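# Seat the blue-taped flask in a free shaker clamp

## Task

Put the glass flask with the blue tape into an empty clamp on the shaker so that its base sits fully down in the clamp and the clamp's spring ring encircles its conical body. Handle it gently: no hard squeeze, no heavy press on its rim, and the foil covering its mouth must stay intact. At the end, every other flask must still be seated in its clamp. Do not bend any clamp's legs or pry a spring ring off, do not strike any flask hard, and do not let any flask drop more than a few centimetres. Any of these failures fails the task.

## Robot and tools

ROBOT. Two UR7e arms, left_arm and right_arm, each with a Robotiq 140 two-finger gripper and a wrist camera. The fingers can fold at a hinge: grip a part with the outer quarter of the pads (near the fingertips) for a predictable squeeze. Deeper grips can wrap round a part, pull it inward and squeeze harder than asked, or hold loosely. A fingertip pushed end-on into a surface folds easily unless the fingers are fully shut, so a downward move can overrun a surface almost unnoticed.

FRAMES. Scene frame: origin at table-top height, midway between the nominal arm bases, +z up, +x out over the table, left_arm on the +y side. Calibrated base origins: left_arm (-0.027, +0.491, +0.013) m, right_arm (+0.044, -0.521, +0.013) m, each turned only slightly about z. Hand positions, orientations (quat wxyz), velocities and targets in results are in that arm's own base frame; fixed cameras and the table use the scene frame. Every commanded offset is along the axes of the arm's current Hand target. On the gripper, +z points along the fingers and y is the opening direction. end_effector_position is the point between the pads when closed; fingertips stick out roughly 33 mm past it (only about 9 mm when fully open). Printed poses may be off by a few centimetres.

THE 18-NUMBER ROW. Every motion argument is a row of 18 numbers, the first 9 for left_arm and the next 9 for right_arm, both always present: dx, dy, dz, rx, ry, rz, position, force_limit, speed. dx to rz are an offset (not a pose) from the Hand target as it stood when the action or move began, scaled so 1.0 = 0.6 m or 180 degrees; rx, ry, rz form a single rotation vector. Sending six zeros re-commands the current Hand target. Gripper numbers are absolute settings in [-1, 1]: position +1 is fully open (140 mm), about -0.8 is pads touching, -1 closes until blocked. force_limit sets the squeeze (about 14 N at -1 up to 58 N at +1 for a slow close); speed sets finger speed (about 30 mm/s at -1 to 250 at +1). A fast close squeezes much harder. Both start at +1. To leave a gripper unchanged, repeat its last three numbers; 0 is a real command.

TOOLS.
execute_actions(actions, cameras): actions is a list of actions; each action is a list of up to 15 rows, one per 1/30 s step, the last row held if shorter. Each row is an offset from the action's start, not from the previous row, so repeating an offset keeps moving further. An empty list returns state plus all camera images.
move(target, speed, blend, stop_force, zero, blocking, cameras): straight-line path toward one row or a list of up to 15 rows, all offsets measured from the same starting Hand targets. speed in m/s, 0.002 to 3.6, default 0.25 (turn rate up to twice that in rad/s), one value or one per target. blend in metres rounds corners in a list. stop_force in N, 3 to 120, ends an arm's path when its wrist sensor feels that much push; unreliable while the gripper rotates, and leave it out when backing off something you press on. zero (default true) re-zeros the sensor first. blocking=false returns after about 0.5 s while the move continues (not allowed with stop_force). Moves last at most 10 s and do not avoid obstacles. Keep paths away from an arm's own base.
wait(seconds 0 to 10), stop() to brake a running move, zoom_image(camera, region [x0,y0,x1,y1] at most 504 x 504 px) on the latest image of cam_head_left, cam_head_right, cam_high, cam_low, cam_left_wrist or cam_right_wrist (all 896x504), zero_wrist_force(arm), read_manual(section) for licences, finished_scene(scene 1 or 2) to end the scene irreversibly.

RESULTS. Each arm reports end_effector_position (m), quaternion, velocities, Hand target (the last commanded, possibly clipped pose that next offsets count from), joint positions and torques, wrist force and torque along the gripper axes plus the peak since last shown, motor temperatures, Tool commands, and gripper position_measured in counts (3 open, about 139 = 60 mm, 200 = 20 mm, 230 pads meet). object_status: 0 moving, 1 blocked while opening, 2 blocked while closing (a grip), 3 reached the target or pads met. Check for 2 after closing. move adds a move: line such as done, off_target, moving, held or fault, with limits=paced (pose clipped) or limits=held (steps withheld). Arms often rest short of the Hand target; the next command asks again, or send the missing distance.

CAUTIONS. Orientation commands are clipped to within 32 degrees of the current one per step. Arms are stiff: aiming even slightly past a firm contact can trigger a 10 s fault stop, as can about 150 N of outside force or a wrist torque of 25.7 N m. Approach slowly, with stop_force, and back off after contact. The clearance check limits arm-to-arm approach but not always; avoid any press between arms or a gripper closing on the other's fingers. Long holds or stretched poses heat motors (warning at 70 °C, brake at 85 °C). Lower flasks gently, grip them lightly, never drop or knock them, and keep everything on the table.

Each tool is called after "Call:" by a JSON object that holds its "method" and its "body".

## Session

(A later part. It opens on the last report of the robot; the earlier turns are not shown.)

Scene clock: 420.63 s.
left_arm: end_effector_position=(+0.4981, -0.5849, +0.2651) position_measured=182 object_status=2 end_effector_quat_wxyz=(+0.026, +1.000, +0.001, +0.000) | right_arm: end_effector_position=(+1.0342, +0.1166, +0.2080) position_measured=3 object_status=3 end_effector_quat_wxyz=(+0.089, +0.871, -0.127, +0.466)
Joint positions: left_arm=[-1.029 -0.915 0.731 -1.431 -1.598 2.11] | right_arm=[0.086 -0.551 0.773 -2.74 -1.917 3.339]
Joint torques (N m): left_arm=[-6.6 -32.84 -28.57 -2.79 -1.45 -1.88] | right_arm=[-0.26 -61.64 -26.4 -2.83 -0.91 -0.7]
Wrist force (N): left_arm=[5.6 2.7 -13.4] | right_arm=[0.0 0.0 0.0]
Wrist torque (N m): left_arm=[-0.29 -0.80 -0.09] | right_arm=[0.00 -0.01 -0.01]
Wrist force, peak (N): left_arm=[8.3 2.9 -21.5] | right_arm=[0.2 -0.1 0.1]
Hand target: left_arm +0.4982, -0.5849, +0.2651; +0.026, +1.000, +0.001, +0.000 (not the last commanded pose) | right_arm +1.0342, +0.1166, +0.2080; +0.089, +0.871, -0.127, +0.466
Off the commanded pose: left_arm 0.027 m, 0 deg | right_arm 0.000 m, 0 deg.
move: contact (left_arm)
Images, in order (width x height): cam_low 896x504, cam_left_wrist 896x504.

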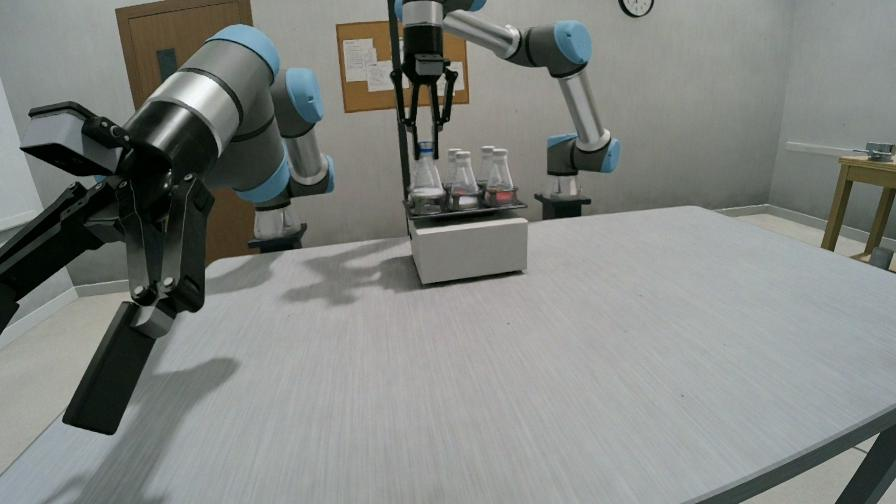

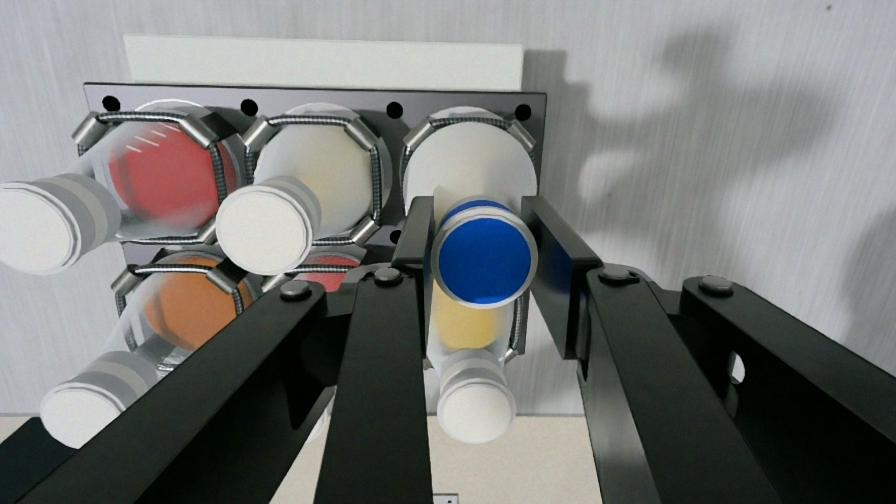

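Call:
{"method": "move", "body": {"target": [[0.002,0,-0.003,0,0,0,-0.98,-0.05,-1,0,0,0,0,0,0,1,1,1]], "speed": 0.02}}

Call:
{"method": "move", "body": {"target": [0,-0.003,0.06,0,0,0,-0.98,-0.05,-1,0,0,0,0,0,0,1,1,1], "cameras": ["cam_left_wrist","cam_low","cam_high"], "speed": 0.015, "stop_force": 22}}

Call:
{"method": "zoom_image", "body": {"camera": "cam_low", "region": [390, 130, 490, 220]}}

Call:
{"method": "zoom_image", "body": {"camera": "cam_left_wrist", "region": [340, 50, 600, 250]}}

Call:
{"method": "zoom_image", "body": {"camera": "cam_high", "region": [390, 180, 490, 270]}}

Scene clock: 443.80 s.
left_arm: end_effector_position=(+0.4994, -0.5848, +0.2669) position_measured=183 object_status=2 end_effector_quat_wxyz=(+0.026, +1.000, +0.001, +0.000) | right_arm: end_effector_position=(+1.0342, +0.1166, +0.2080) position_measured=3 object_status=3 end_effector_quat_wxyz=(+0.089, +0.871, -0.127, +0.466)
Joint positions: left_arm=[-1.027 -0.911 0.72 -1.423 -1.598 2.112] | right_arm=[0.086 -0.551 0.773 -2.74 -1.917 3.339]
Joint torques (N m): left_arm=[6.07 -46.17 -25.64 -2.09 -1.32 2.19] | right_arm=[-0.75 -61.75 -26.17 -2.98 -0.64 -0.66]
Wrist force (N): left_arm=[2.0 1.3 -3.4] | right_arm=[0.2 0.0 0.0]
Wrist torque (N m): left_arm=[-0.17 -0.89 -0.10] | right_arm=[-0.01 -0.04 -0.01]
Wrist force, peak (N): left_arm=[5.9 2.5 -13.6] | right_arm=[0.0 -0.2 -0.2]
Hand target: left_arm +0.4994, -0.5848, +0.2669; +0.026, +1.000, +0.001, +0.000 | right_arm +1.0342, +0.1166, +0.2080; +0.089, +0.871, -0.127, +0.466
Off the commanded pose: left_arm 0.000 m, 0 deg | right_arm 0.000 m, 0 deg.
move: done

Scene clock: 444.93 s.
left_arm: end_effector_position=(+0.4994, -0.5849, +0.2638) position_measured=183 object_status=2 end_effector_quat_wxyz=(+0.026, +1.000, +0.001, +0.000) | right_arm: end_effector_position=(+1.0342, +0.1166, +0.2080) position_measured=3 object_status=3 end_effector_quat_wxyz=(+0.089, +0.871, -0.127, +0.466)
Joint positions: left_arm=[-1.027 -0.914 0.731 -1.433 -1.598 2.112] | right_arm=[0.086 -0.551 0.773 -2.74 -1.917 3.339]
Joint torques (N m): left_arm=[4.95 -29.78 -27.42 -2.49 -0.67 1.46] | right_arm=[0.27 -61.41 -25.99 -3.05 -0.77 -0.77]
Wrist force (N): left_arm=[2.4 3.1 -16.3] | right_arm=[-0.1 -0.2 -0.1]
Wrist torque (N m): left_arm=[-0.34 -0.80 -0.12] | right_arm=[-0.04 0.02 -0.01]
Wrist force, peak (N): left_arm=[2.6 1.7 -29.2] | right_arm=[0.1 0.1 0.2]
Hand target: left_arm +0.4994, -0.5849, +0.2638; +0.026, +1.000, +0.001, +0.000 (not the last commanded pose) | right_arm +1.0342, +0.1166, +0.2080; +0.089, +0.871, -0.127, +0.466
Off the commanded pose: left_arm 0.033 m, 0 deg | right_arm 0.000 m, 0 deg.
move: contact (left_arm)
Images, in order (width x height): cam_high 896x504, cam_low 896x504, cam_left_wrist 896x504.

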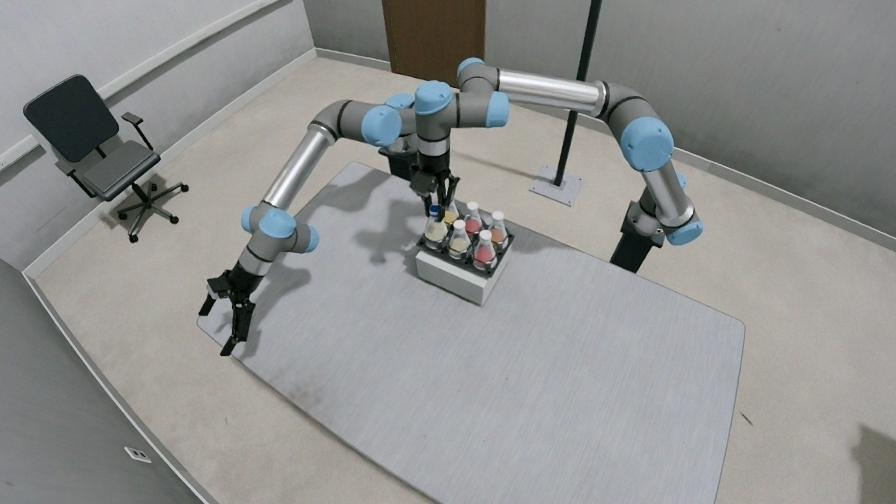

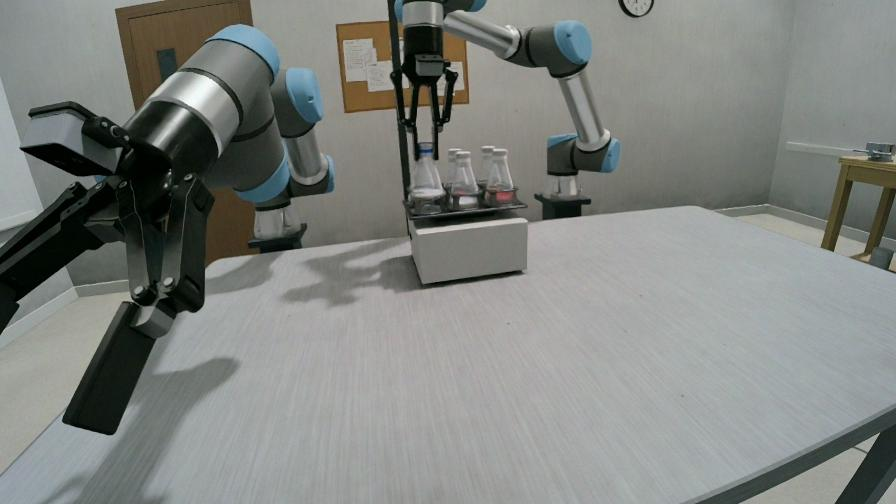

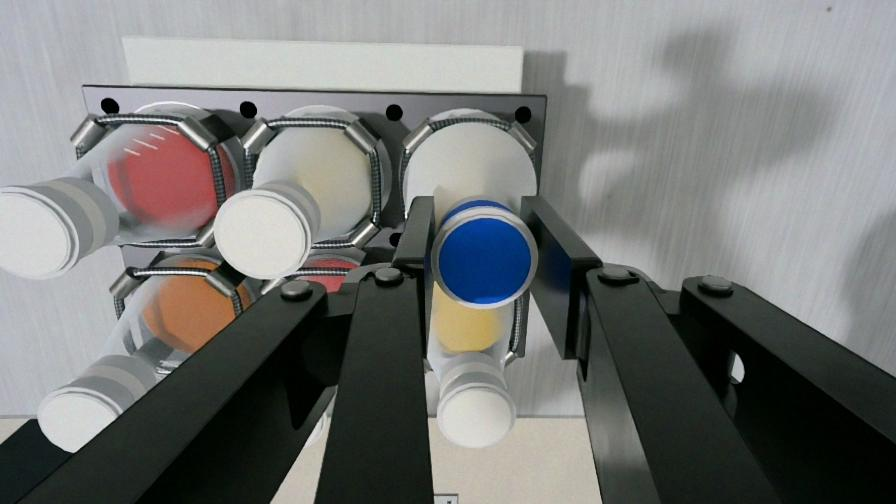

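Scaled by 5.040 from the camera's 896x504 image, which has a finer 1280x720 frame.

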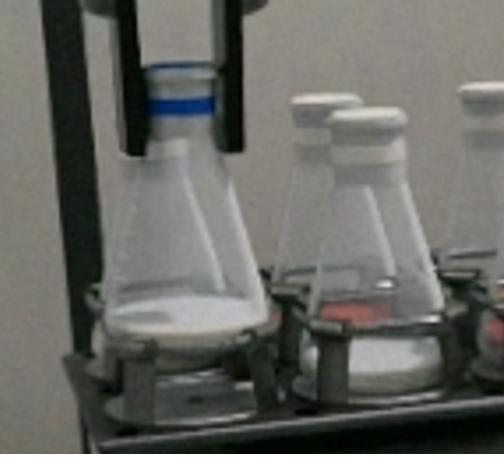

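Scaled by 1.938 from the camera's 896x504 image, which has a finer 1280x720 frame.

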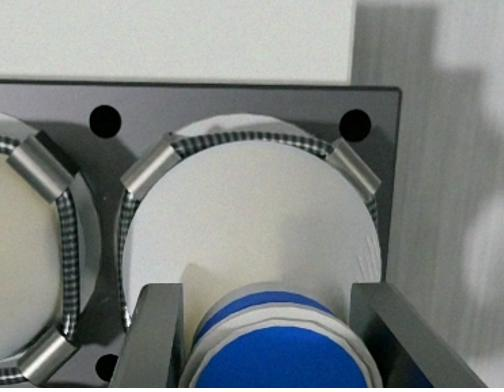

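Scaled by 5.040 from the camera's 896x504 image, which has a finer 1280x720 frame.

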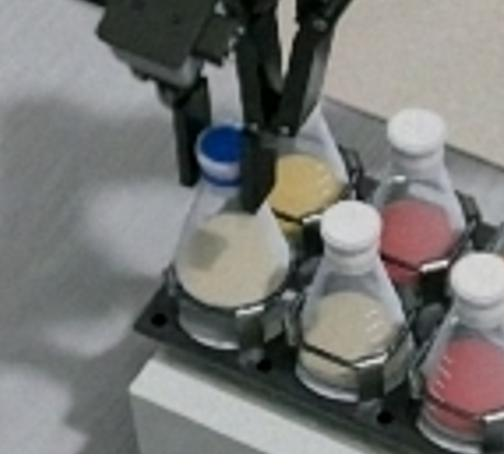

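Call:
{"method": "move", "body": {"target": [0.001,-0.003,0.06,0,0,0,-0.98,-0.05,-1,0,0,0,0,0,0,1,1,1], "cameras": ["cam_left_wrist","cam_low","cam_high"], "speed": 0.012, "stop_force": 16}}

Call:
{"method": "zoom_image", "body": {"camera": "cam_low", "region": [390, 130, 490, 220]}}

Call:
{"method": "zoom_image", "body": {"camera": "cam_left_wrist", "region": [340, 50, 600, 250]}}

Call:
{"method": "zoom_image", "body": {"camera": "cam_high", "region": [390, 180, 490, 270]}}

Scene clock: 454.93 s.
left_arm: end_effector_position=(+0.4995, -0.5850, +0.2633) position_measured=183 object_status=2 end_effector_quat_wxyz=(+0.026, +1.000, +0.001, +0.000) | right_arm: end_effector_position=(+1.0342, +0.1166, +0.2080) position_measured=3 object_status=3 end_effector_quat_wxyz=(+0.089, +0.871, -0.127, +0.466)
Joint positions: left_arm=[-1.027 -0.914 0.733 -1.435 -1.598 2.112] | right_arm=[0.086 -0.551 0.773 -2.74 -1.917 3.339]
Joint torques (N m): left_arm=[2.95 -23.3 -24.43 0.07 0.75 1.83] | right_arm=[-2 -61.42 -27.29 -2.75 -0.7 -0.52]
Wrist force (N): left_arm=[1.7 2.0 -24.0] | right_arm=[0.0 -0.1 0.0]
Wrist torque (N m): left_arm=[-0.29 -0.92 -0.11] | right_arm=[-0.03 -0.01 -0.01]
Wrist force, peak (N): left_arm=[1.1 -0.2 -36.6] | right_arm=[-0.1 -0.3 0.2]
Hand target: left_arm +0.4995, -0.5850, +0.2633; +0.026, +1.000, +0.001, +0.000 (not the last commanded pose) | right_arm +1.0342, +0.1166, +0.2080; +0.089, +0.871, -0.127, +0.466
Off the commanded pose: left_arm 0.036 m, 0 deg | right_arm 0.000 m, 0 deg.
move: contact (left_arm)
Images, in order (width x height): cam_high 896x504, cam_low 896x504, cam_left_wrist 896x504.

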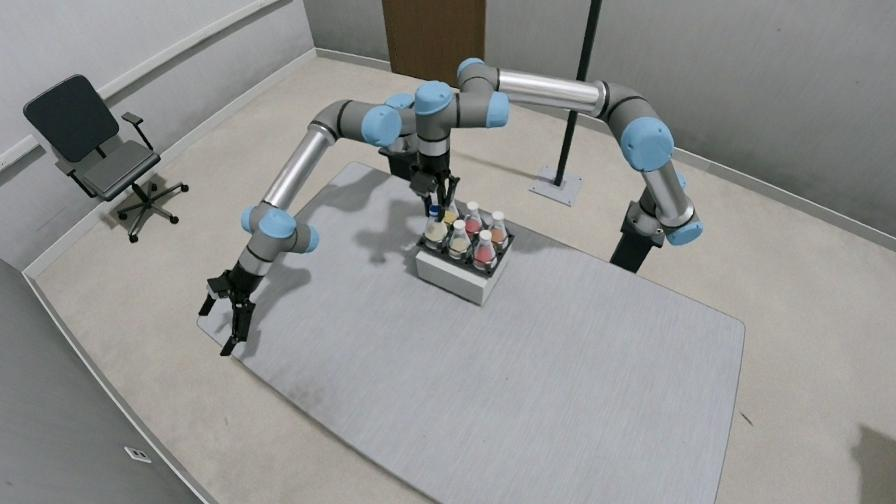

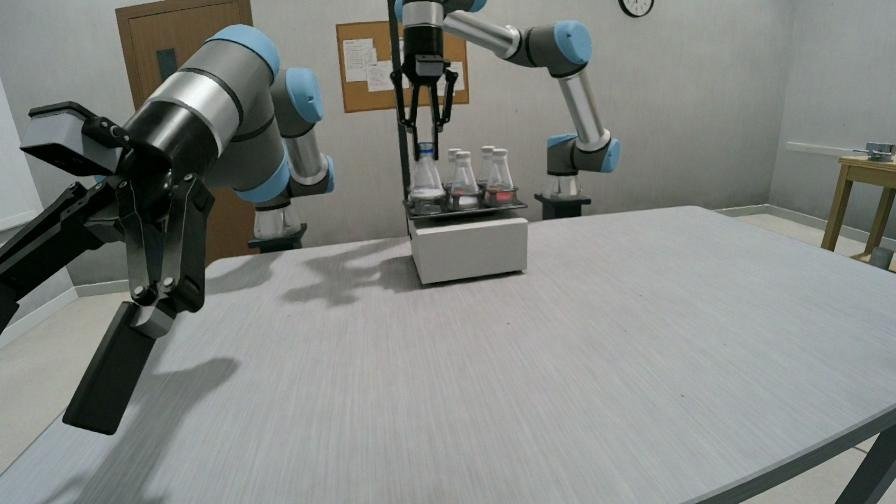

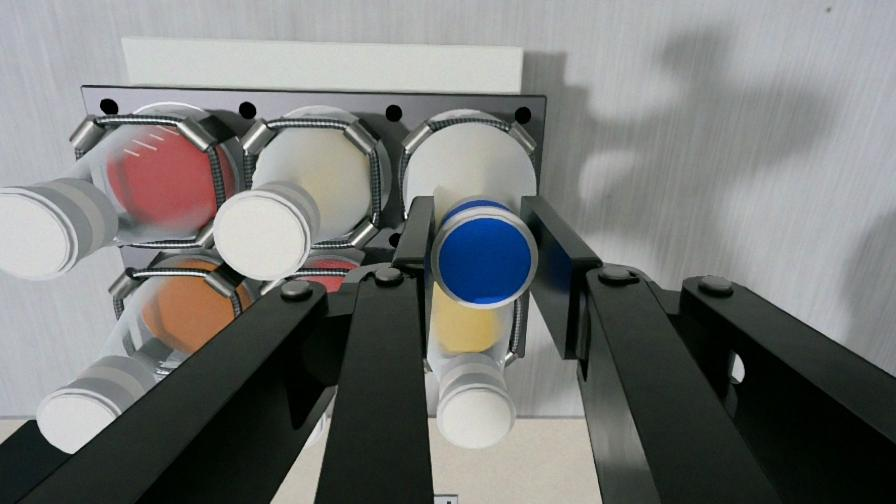

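Scaled by 5.040 from the camera's 896x504 image, which has a finer 1280x720 frame.

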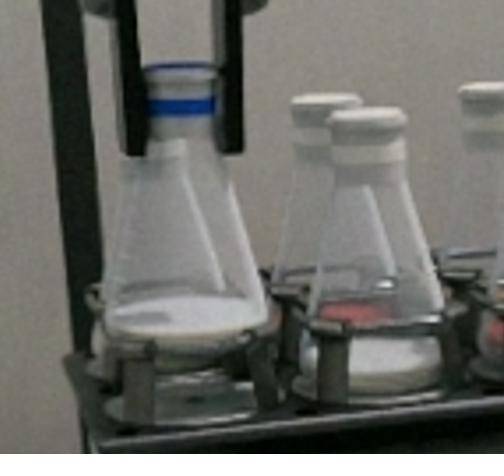

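Scaled by 1.938 from the camera's 896x504 image, which has a finer 1280x720 frame.

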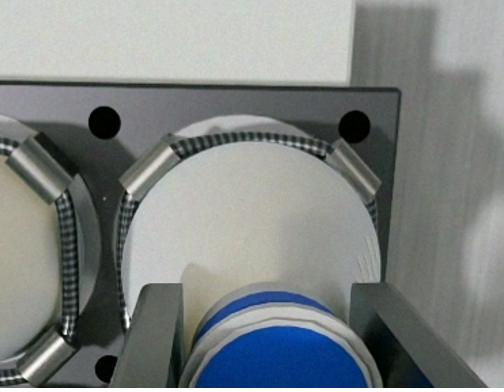

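Scaled by 5.040 from the camera's 896x504 image, which has a finer 1280x720 frame.

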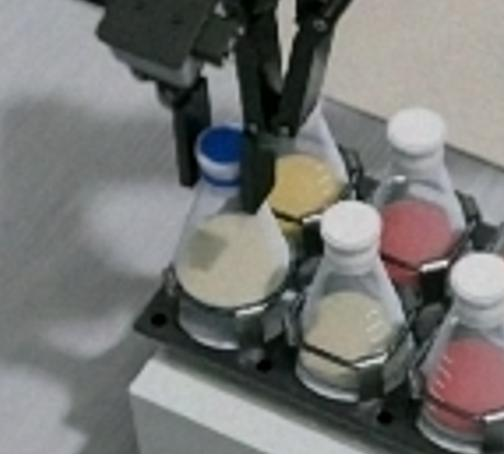

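Call:
{"method": "move", "body": {"target": [[0,0.018,0.003,0.0333,0,0,-0.98,-0.05,-1,0,0,0,0,0,0,1,1,1]], "cameras": ["cam_low"], "speed": 0.04}}

Call:
{"method": "zoom_image", "body": {"camera": "cam_low", "region": [390, 130, 490, 220]}}

Call:
{"method": "move", "body": {"target": [[0,-0.036,0.003,-0.0667,0,0,-0.98,-0.05,-1,0,0,0,0,0,0,1,1,1]], "cameras": ["cam_low"], "speed": 0.04}}

Call:
{"method": "zoom_image", "body": {"camera": "cam_low", "region": [390, 130, 490, 220]}}

Scene clock: 475.23 s.
left_arm: end_effector_position=(+0.4995, -0.5959, +0.2620) position_measured=183 object_status=2 end_effector_quat_wxyz=(-0.026, +1.000, +0.001, +0.000) end_effector_velocity=(+0.001, +0.000, +0.000) end_effector_angular_velocity=(-0.002, +0.000, +0.001) | right_arm: end_effector_position=(+1.0342, +0.1166, +0.2080) position_measured=3 object_status=3 end_effector_quat_wxyz=(+0.089, +0.871, -0.127, +0.466)
Joint positions: left_arm=[-1.056 -0.768 0.459 -1.216 -1.545 2.083] | right_arm=[0.086 -0.551 0.773 -2.74 -1.917 3.339]
Joint velocities: left_arm=[0.002 -0.002 0.005 -0.005 -0.001 0] | right_arm=[within noise]
Joint torques (N m): left_arm=[0.82 -28.8 6.91 -6.76 -3.32 1.68] | right_arm=[-0.24 -61.25 -27.2 -2.98 -0.9 -0.73]
Wrist force (N): left_arm=[-3.3 -17.6 -50.4] | right_arm=[-0.1 0.0 0.1]
Wrist torque (N m): left_arm=[0.45 -0.75 0.08] | right_arm=[-0.01 0.00 -0.01]
Wrist force, peak (N): left_arm=[-3.0 -17.7 -51.1] | right_arm=[-0.2 0.0 -0.2]
Hand target: left_arm +0.4995, -0.5959, +0.2620; -0.026, +1.000, +0.001, +0.000 | right_arm +1.0342, +0.1166, +0.2080; +0.089, +0.871, -0.127, +0.466
Off the commanded pose: left_arm 0.000 m, 0 deg | right_arm 0.000 m, 0 deg.
move: done
Images, in order (width x height): cam_low 896x504.

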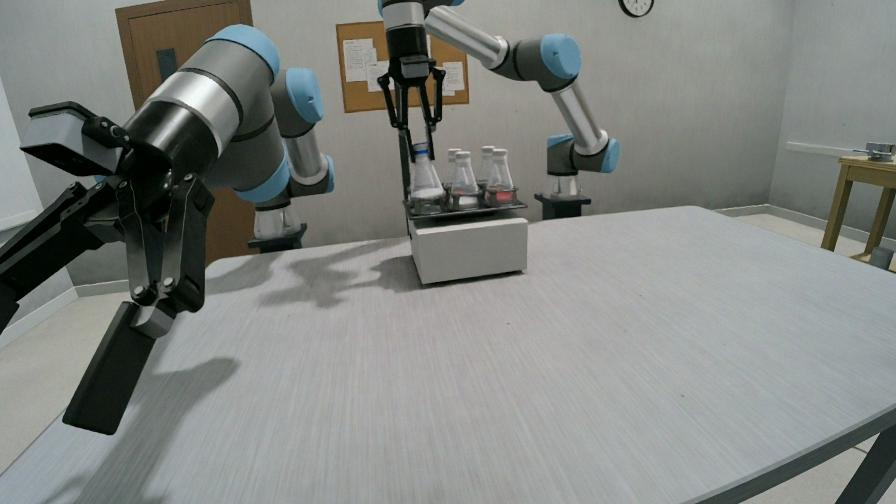

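Scaled by 5.040 from the camera's 896x504 image, which has a finer 1280x720 frame.

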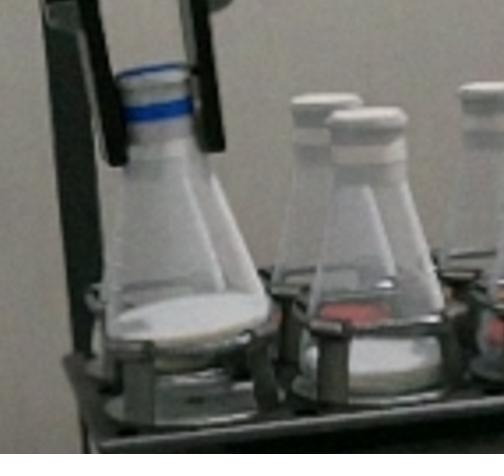

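Scene clock: 478.20 s.
left_arm: end_effector_position=(+0.4995, -0.5741, +0.2614) position_measured=183 object_status=2 end_effector_quat_wxyz=(+0.079, +0.997, +0.001, +0.000) | right_arm: end_effector_position=(+1.0342, +0.1166, +0.2080) position_measured=3 object_status=3 end_effector_quat_wxyz=(+0.089, +0.871, -0.127, +0.466)
Joint positions: left_arm=[-0.996 -1.019 0.94 -1.624 -1.656 2.138] | right_arm=[0.086 -0.551 0.773 -2.74 -1.917 3.339]
Joint torques (N m): left_arm=[-2.86 -25.69 -25.17 4.41 3.63 -0.87] | right_arm=[-1.59 -60.76 -27.04 -3.03 -0.8 -0.67]
Wrist force (N): left_arm=[3.2 12.1 -16.1] | right_arm=[0.0 0.0 0.0]
Wrist torque (N m): left_arm=[-0.90 -0.87 -0.10] | right_arm=[0.00 -0.01 -0.01]
Wrist force, peak (N): left_arm=[-2.9 -18.3 -52.0] | right_arm=[0.1 -0.2 -0.3]
Hand target: left_arm +0.4995, -0.5742, +0.2614; +0.079, +0.997, +0.001, +0.000 | right_arm +1.0342, +0.1166, +0.2080; +0.089, +0.871, -0.127, +0.466
Off the commanded pose: left_arm 0.000 m, 0 deg | right_arm 0.000 m, 0 deg.
move: done
Images, in order (width x height): cam_low 896x504.

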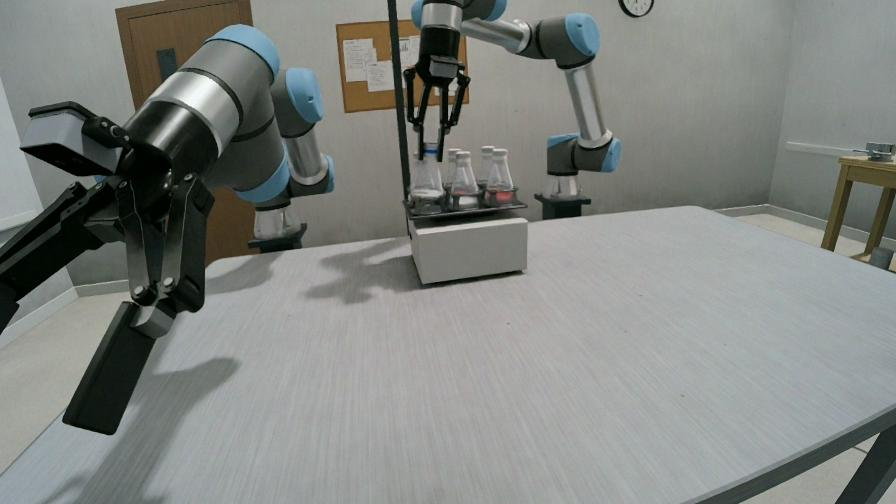

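Scaled by 5.040 from the camera's 896x504 image, which has a finer 1280x720 frame.

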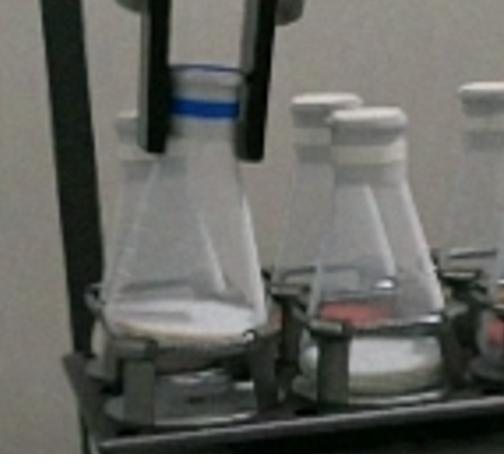

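Call:
{"method": "move", "body": {"target": [0,-0.001,0.01,0,0,0,-0.98,-0.05,-1,0,0,0,0,0,0,1,1,1], "speed": 0.01, "stop_force": 22, "cameras": ["cam_low"]}}

Call:
{"method": "zoom_image", "body": {"camera": "cam_low", "region": [390, 130, 490, 220]}}

Call:
{"method": "move", "body": {"target": [0,0.02,0,0.0367,0,0,-0.98,-0.05,-1,0,0,0,0,0,0,1,1,1], "speed": 0.04, "cameras": ["cam_low","cam_left_wrist"]}}

Call:
{"method": "zoom_image", "body": {"camera": "cam_low", "region": [390, 130, 490, 220]}}

Call:
{"method": "zoom_image", "body": {"camera": "cam_left_wrist", "region": [340, 50, 600, 250]}}

Scene clock: 488.77 s.
left_arm: end_effector_position=(+0.4995, -0.5744, +0.2600) position_measured=183 object_status=2 end_effector_quat_wxyz=(+0.079, +0.997, +0.001, +0.000) | right_arm: end_effector_position=(+1.0342, +0.1166, +0.2080) position_measured=3 object_status=3 end_effector_quat_wxyz=(+0.089, +0.871, -0.127, +0.466)
Joint positions: left_arm=[-0.996 -1.019 0.944 -1.629 -1.656 2.138] | right_arm=[0.086 -0.551 0.773 -2.74 -1.917 3.339]
Joint torques (N m): left_arm=[-0.13 -12 -16.22 4.35 2.55 -0.98] | right_arm=[-0.25 -61.27 -26.31 -2.73 -0.85 -0.63]
Wrist force (N): left_arm=[0.0 10.2 -34.2] | right_arm=[0.2 0.1 0.0]
Wrist torque (N m): left_arm=[-0.79 -0.91 -0.10] | right_arm=[0.02 -0.04 -0.01]
Wrist force, peak (N): left_arm=[-1.0 9.7 -44.9] | right_arm=[0.2 -0.3 0.1]
Hand target: left_arm +0.4995, -0.5744, +0.2599; +0.079, +0.997, +0.001, +0.000 (not the last commanded pose) | right_arm +1.0342, +0.1166, +0.2080; +0.089, +0.871, -0.127, +0.466
Off the commanded pose: left_arm 0.005 m, 0 deg | right_arm 0.000 m, 0 deg.
move: contact (left_arm)
Images, in order (width x height): cam_low 896x504.

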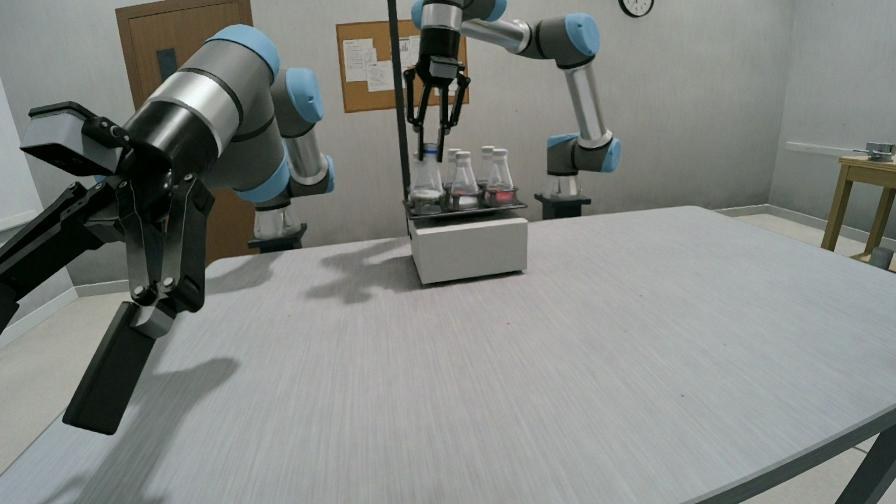

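Scaled by 5.040 from the camera's 896x504 image, which has a finer 1280x720 frame.

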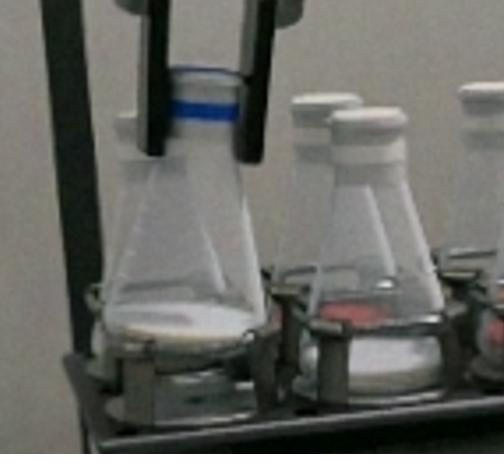

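Scene clock: 490.53 s.
left_arm: end_effector_position=(+0.4995, -0.5863, +0.2616) position_measured=183 object_status=2 end_effector_quat_wxyz=(+0.021, +1.000, +0.001, +0.000) | right_arm: end_effector_position=(+1.0342, +0.1166, +0.2080) position_measured=3 object_status=3 end_effector_quat_wxyz=(+0.089, +0.871, -0.127, +0.466)
Joint positions: left_arm=[-1.03 -0.902 0.715 -1.42 -1.592 2.109] | right_arm=[0.086 -0.551 0.773 -2.74 -1.917 3.339]
Joint torques (N m): left_arm=[2.94 -32.37 4.63 -2.05 -2.72 1.55] | right_arm=[-0.7 -61.55 -26.27 -2.89 -0.88 -0.73]
Wrist force (N): left_arm=[2.4 -3.5 -42.6] | right_arm=[0.0 0.0 0.1]
Wrist torque (N m): left_arm=[0.05 -0.86 0.04] | right_arm=[-0.01 -0.01 -0.01]
Wrist force, peak (N): left_arm=[-2.2 -5.7 -50.3] | right_arm=[0.2 -0.2 -0.2]
Hand target: left_arm +0.4995, -0.5862, +0.2618; +0.021, +1.000, +0.001, +0.000 | right_arm +1.0342, +0.1166, +0.2080; +0.089, +0.871, -0.127, +0.466
Off the commanded pose: left_arm 0.000 m, 0 deg | right_arm 0.000 m, 0 deg.
move: done
Images, in order (width x height): cam_low 896x504, cam_left_wrist 896x504.

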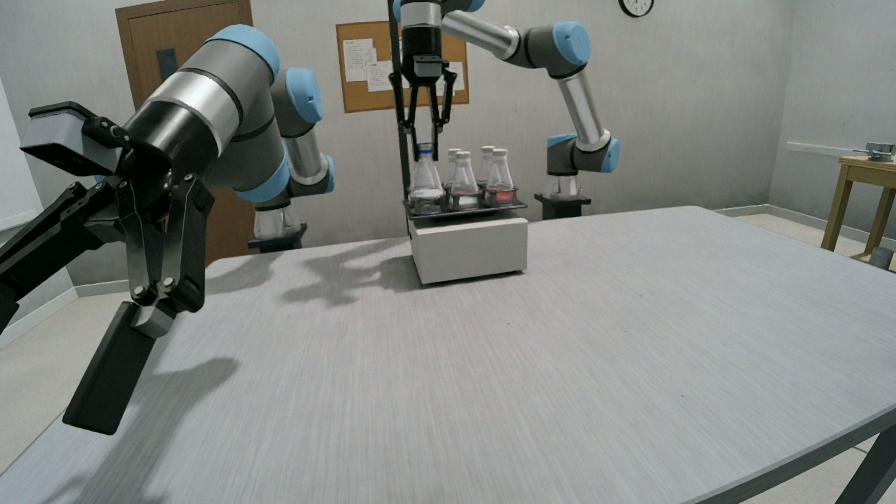

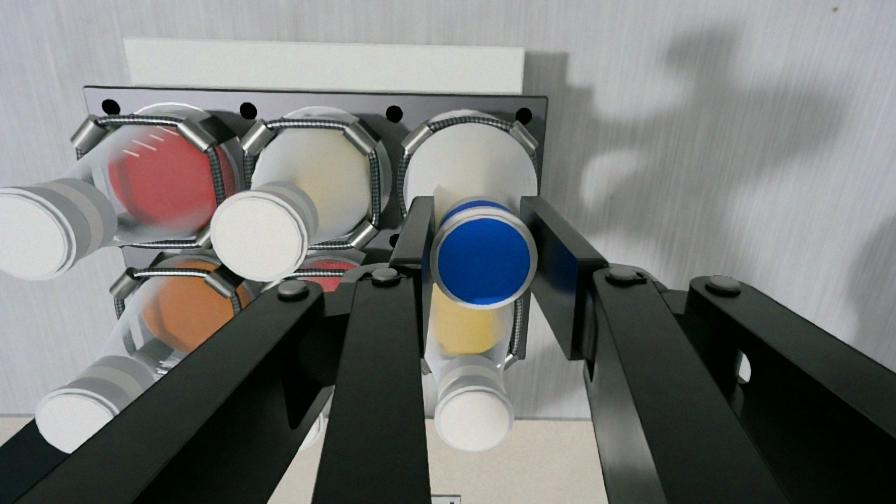

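Scaled by 5.040 from the camera's 896x504 image, which has a finer 1280x720 frame.

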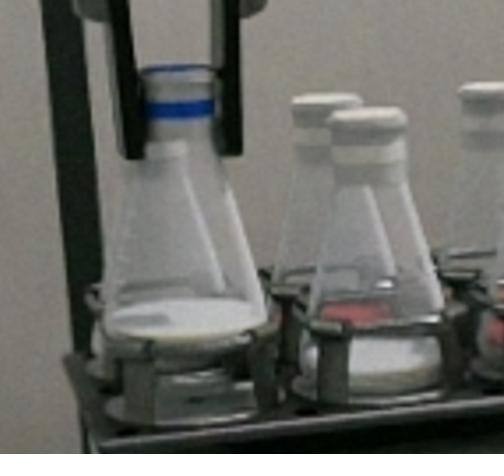

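Scaled by 1.938 from the camera's 896x504 image, which has a finer 1280x720 frame.

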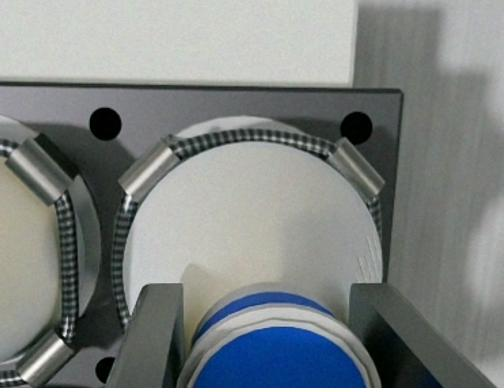

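Call:
{"method": "move", "body": {"target": [0,-0.0005,0.01,0,0,0,-0.98,-0.05,-1,0,0,0,0,0,0,1,1,1], "speed": 0.008, "stop_force": 20, "cameras": ["cam_low","cam_left_wrist"]}}

Call:
{"method": "zoom_image", "body": {"camera": "cam_low", "region": [390, 130, 490, 220]}}

Call:
{"method": "zoom_image", "body": {"camera": "cam_left_wrist", "region": [340, 50, 600, 250]}}

Scene clock: 502.50 s.
left_arm: end_effector_position=(+0.4995, -0.5862, +0.2607) position_measured=183 object_status=2 end_effector_quat_wxyz=(+0.021, +1.000, +0.001, +0.000) | right_arm: end_effector_position=(+1.0342, +0.1166, +0.2080) position_measured=3 object_status=3 end_effector_quat_wxyz=(+0.089, +0.871, -0.127, +0.466)
Joint positions: left_arm=[-1.03 -0.903 0.72 -1.424 -1.592 2.109] | right_arm=[0.086 -0.551 0.773 -2.74 -1.917 3.339]
Joint torques (N m): left_arm=[-6.03 2.89 -8.97 2.52 -1.03 1.82] | right_arm=[-0.52 -60.49 -25.57 -2.49 -0.73 -0.85]
Wrist force (N): left_arm=[2.5 -4.7 -54.7] | right_arm=[-0.2 0.2 0.1]
Wrist torque (N m): left_arm=[0.25 -0.90 0.03] | right_arm=[0.03 0.02 -0.01]
Wrist force, peak (N): left_arm=[1.7 -7.1 -62.2] | right_arm=[0.3 0.0 -0.1]
Hand target: left_arm +0.4995, -0.5862, +0.2607; +0.021, +1.000, +0.001, +0.000 (not the last commanded pose) | right_arm +1.0342, +0.1166, +0.2080; +0.089, +0.871, -0.127, +0.466
Off the commanded pose: left_arm 0.005 m, 0 deg | right_arm 0.000 m, 0 deg.
move: contact (left_arm)
Images, in order (width x height): cam_low 896x504, cam_left_wrist 896x504.

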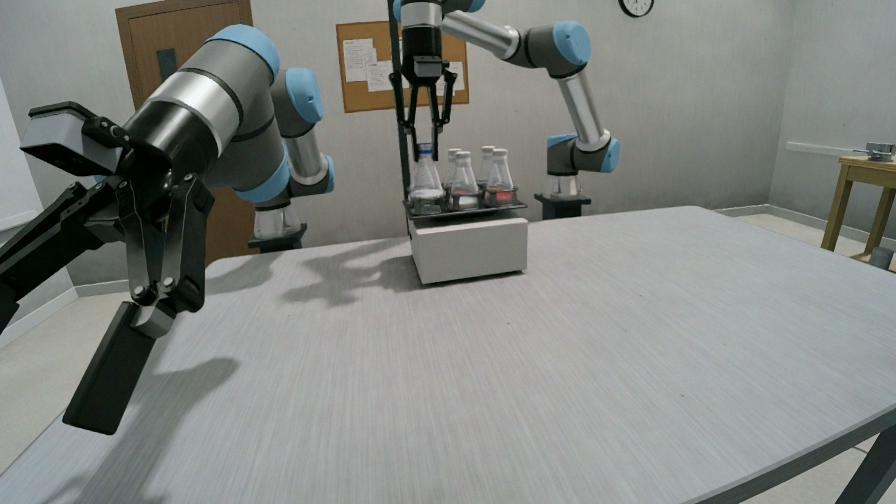

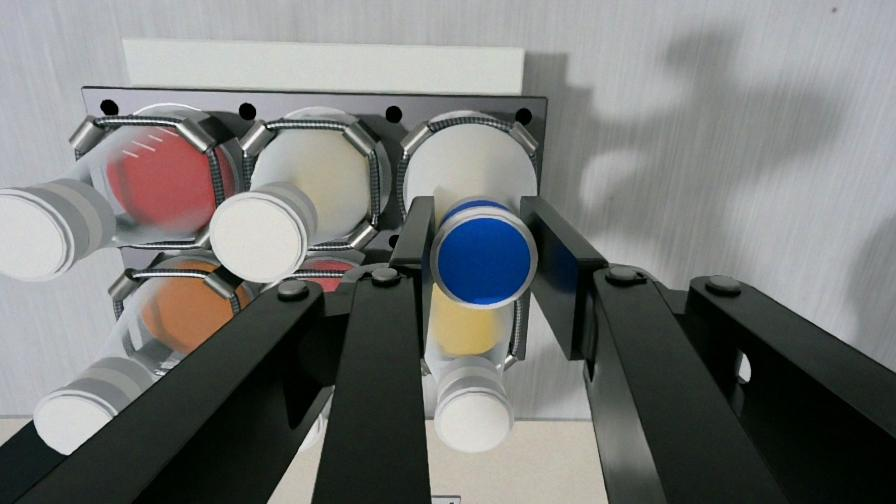

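Scaled by 5.040 from the camera's 896x504 image, which has a finer 1280x720 frame.

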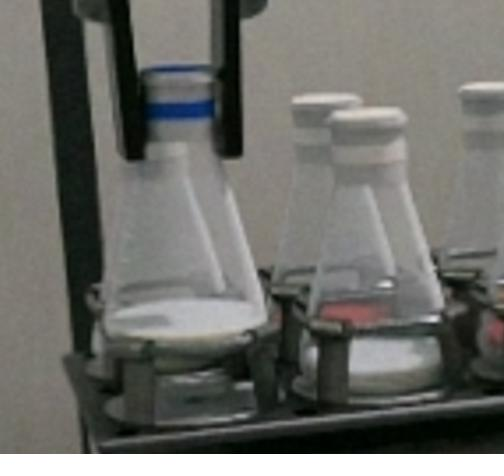

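Scaled by 1.938 from the camera's 896x504 image, which has a finer 1280x720 frame.

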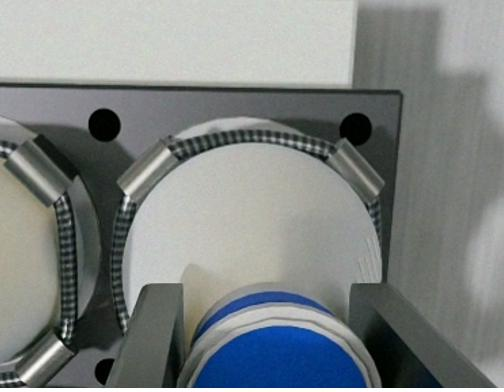

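Call:
{"method": "move", "body": {"target": [[0,0,-0.0333,0,0,0,-0.98,-0.05,-1,0,0,0,0,0,0,1,1,1],[0,0.0425,-0.028,0.0667,0,0,-0.98,-0.05,-1,0,0,0,0,0,0,1,1,1]], "speed": 0.04, "cameras": ["cam_low","cam_left_wrist","cam_high"]}}

Call:
{"method": "zoom_image", "body": {"camera": "cam_low", "region": [390, 130, 490, 220]}}

Call:
{"method": "zoom_image", "body": {"camera": "cam_left_wrist", "region": [340, 50, 600, 250]}}

Call:
{"method": "zoom_image", "body": {"camera": "cam_high", "region": [390, 180, 490, 270]}}

Scene clock: 547.77 s.
left_arm: end_effector_position=(+0.4989, -0.6102, +0.2779) position_measured=183 object_status=2 end_effector_quat_wxyz=(-0.052, +0.998, -0.001, +0.024) | right_arm: end_effector_position=(+1.0342, +0.1166, +0.2080) position_measured=3 object_status=3 end_effector_quat_wxyz=(+0.089, +0.871, -0.127, +0.466)
Joint positions: left_arm=[-1.092 -0.573 0.035 -0.962 -1.479 2.048] | right_arm=[0.086 -0.551 0.773 -2.74 -1.917 3.339]
Joint torques (N m): left_arm=[5.15 -52.09 -32.58 -3.61 -1.39 0.82] | right_arm=[-0.85 -60.09 -27.07 -2.83 -0.84 -1.05]
Wrist force (N): left_arm=[1.2 2.1 -0.8] | right_arm=[0.2 -0.2 -0.1]
Wrist torque (N m): left_arm=[0.33 -0.65 0.06] | right_arm=[-0.04 -0.04 -0.01]
Wrist force, peak (N): left_arm=[2.9 -5.3 -55.9] | right_arm=[0.3 -0.1 -0.1]
Hand target: left_arm +0.4996, -0.6110, +0.2785; -0.083, +0.997, +0.001, +0.000 | right_arm +1.0342, +0.1166, +0.2080; +0.089, +0.871, -0.127, +0.466
Off the commanded pose: left_arm 0.001 m, 5 deg | right_arm 0.000 m, 0 deg.
elbow stopped short (left arm): the move would have taken joint 3 (elbow) straighter than the controller allows.
move: off_target (left_arm)
Images, in order (width x height): cam_high 896x504, cam_low 896x504, cam_left_wrist 896x504.

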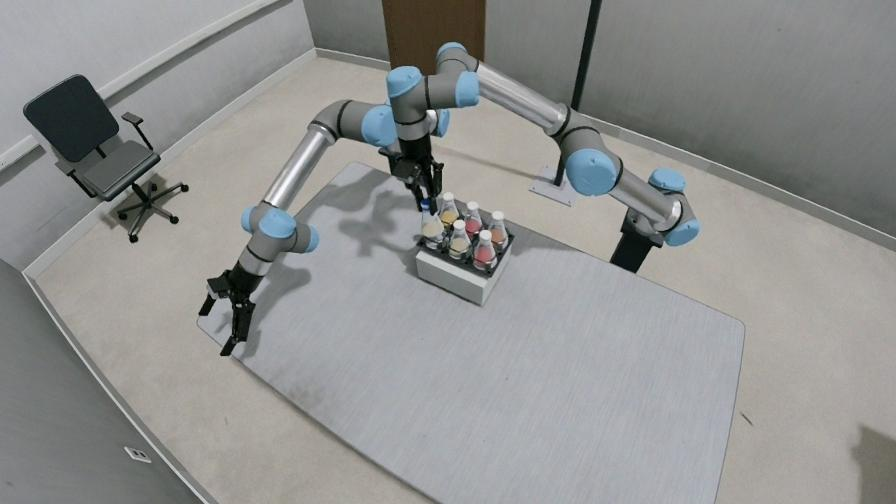

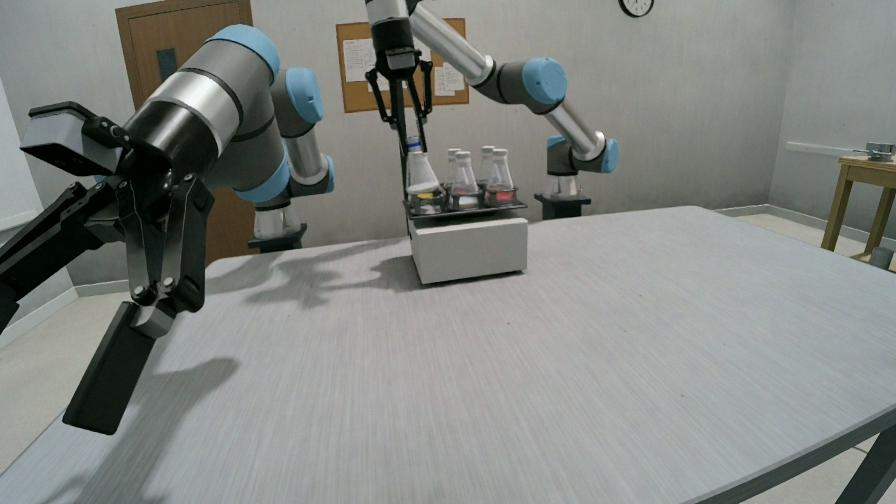

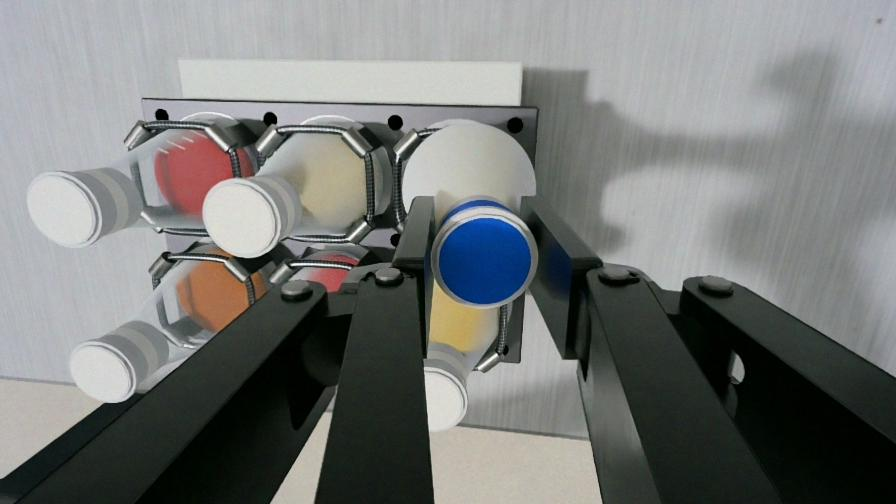

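Scaled by 5.040 from the camera's 896x504 image, which has a finer 1280x720 frame.

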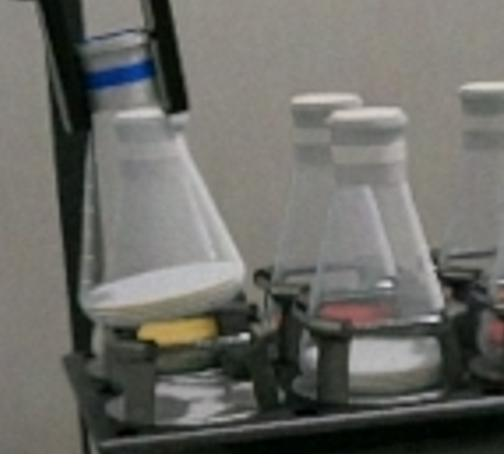

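Scaled by 1.938 from the camera's 896x504 image, which has a finer 1280x720 frame.

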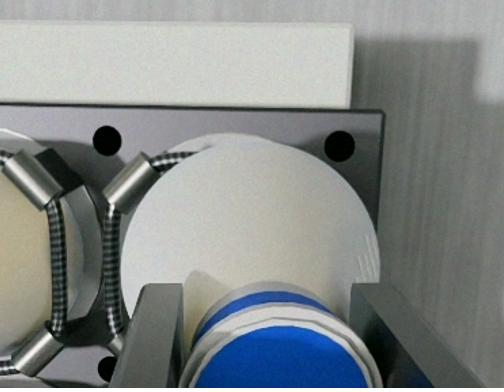

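Scaled by 5.040 from the camera's 896x504 image, which has a finer 1280x720 frame.

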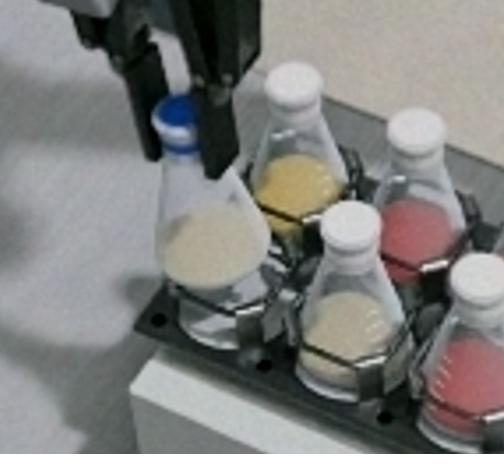

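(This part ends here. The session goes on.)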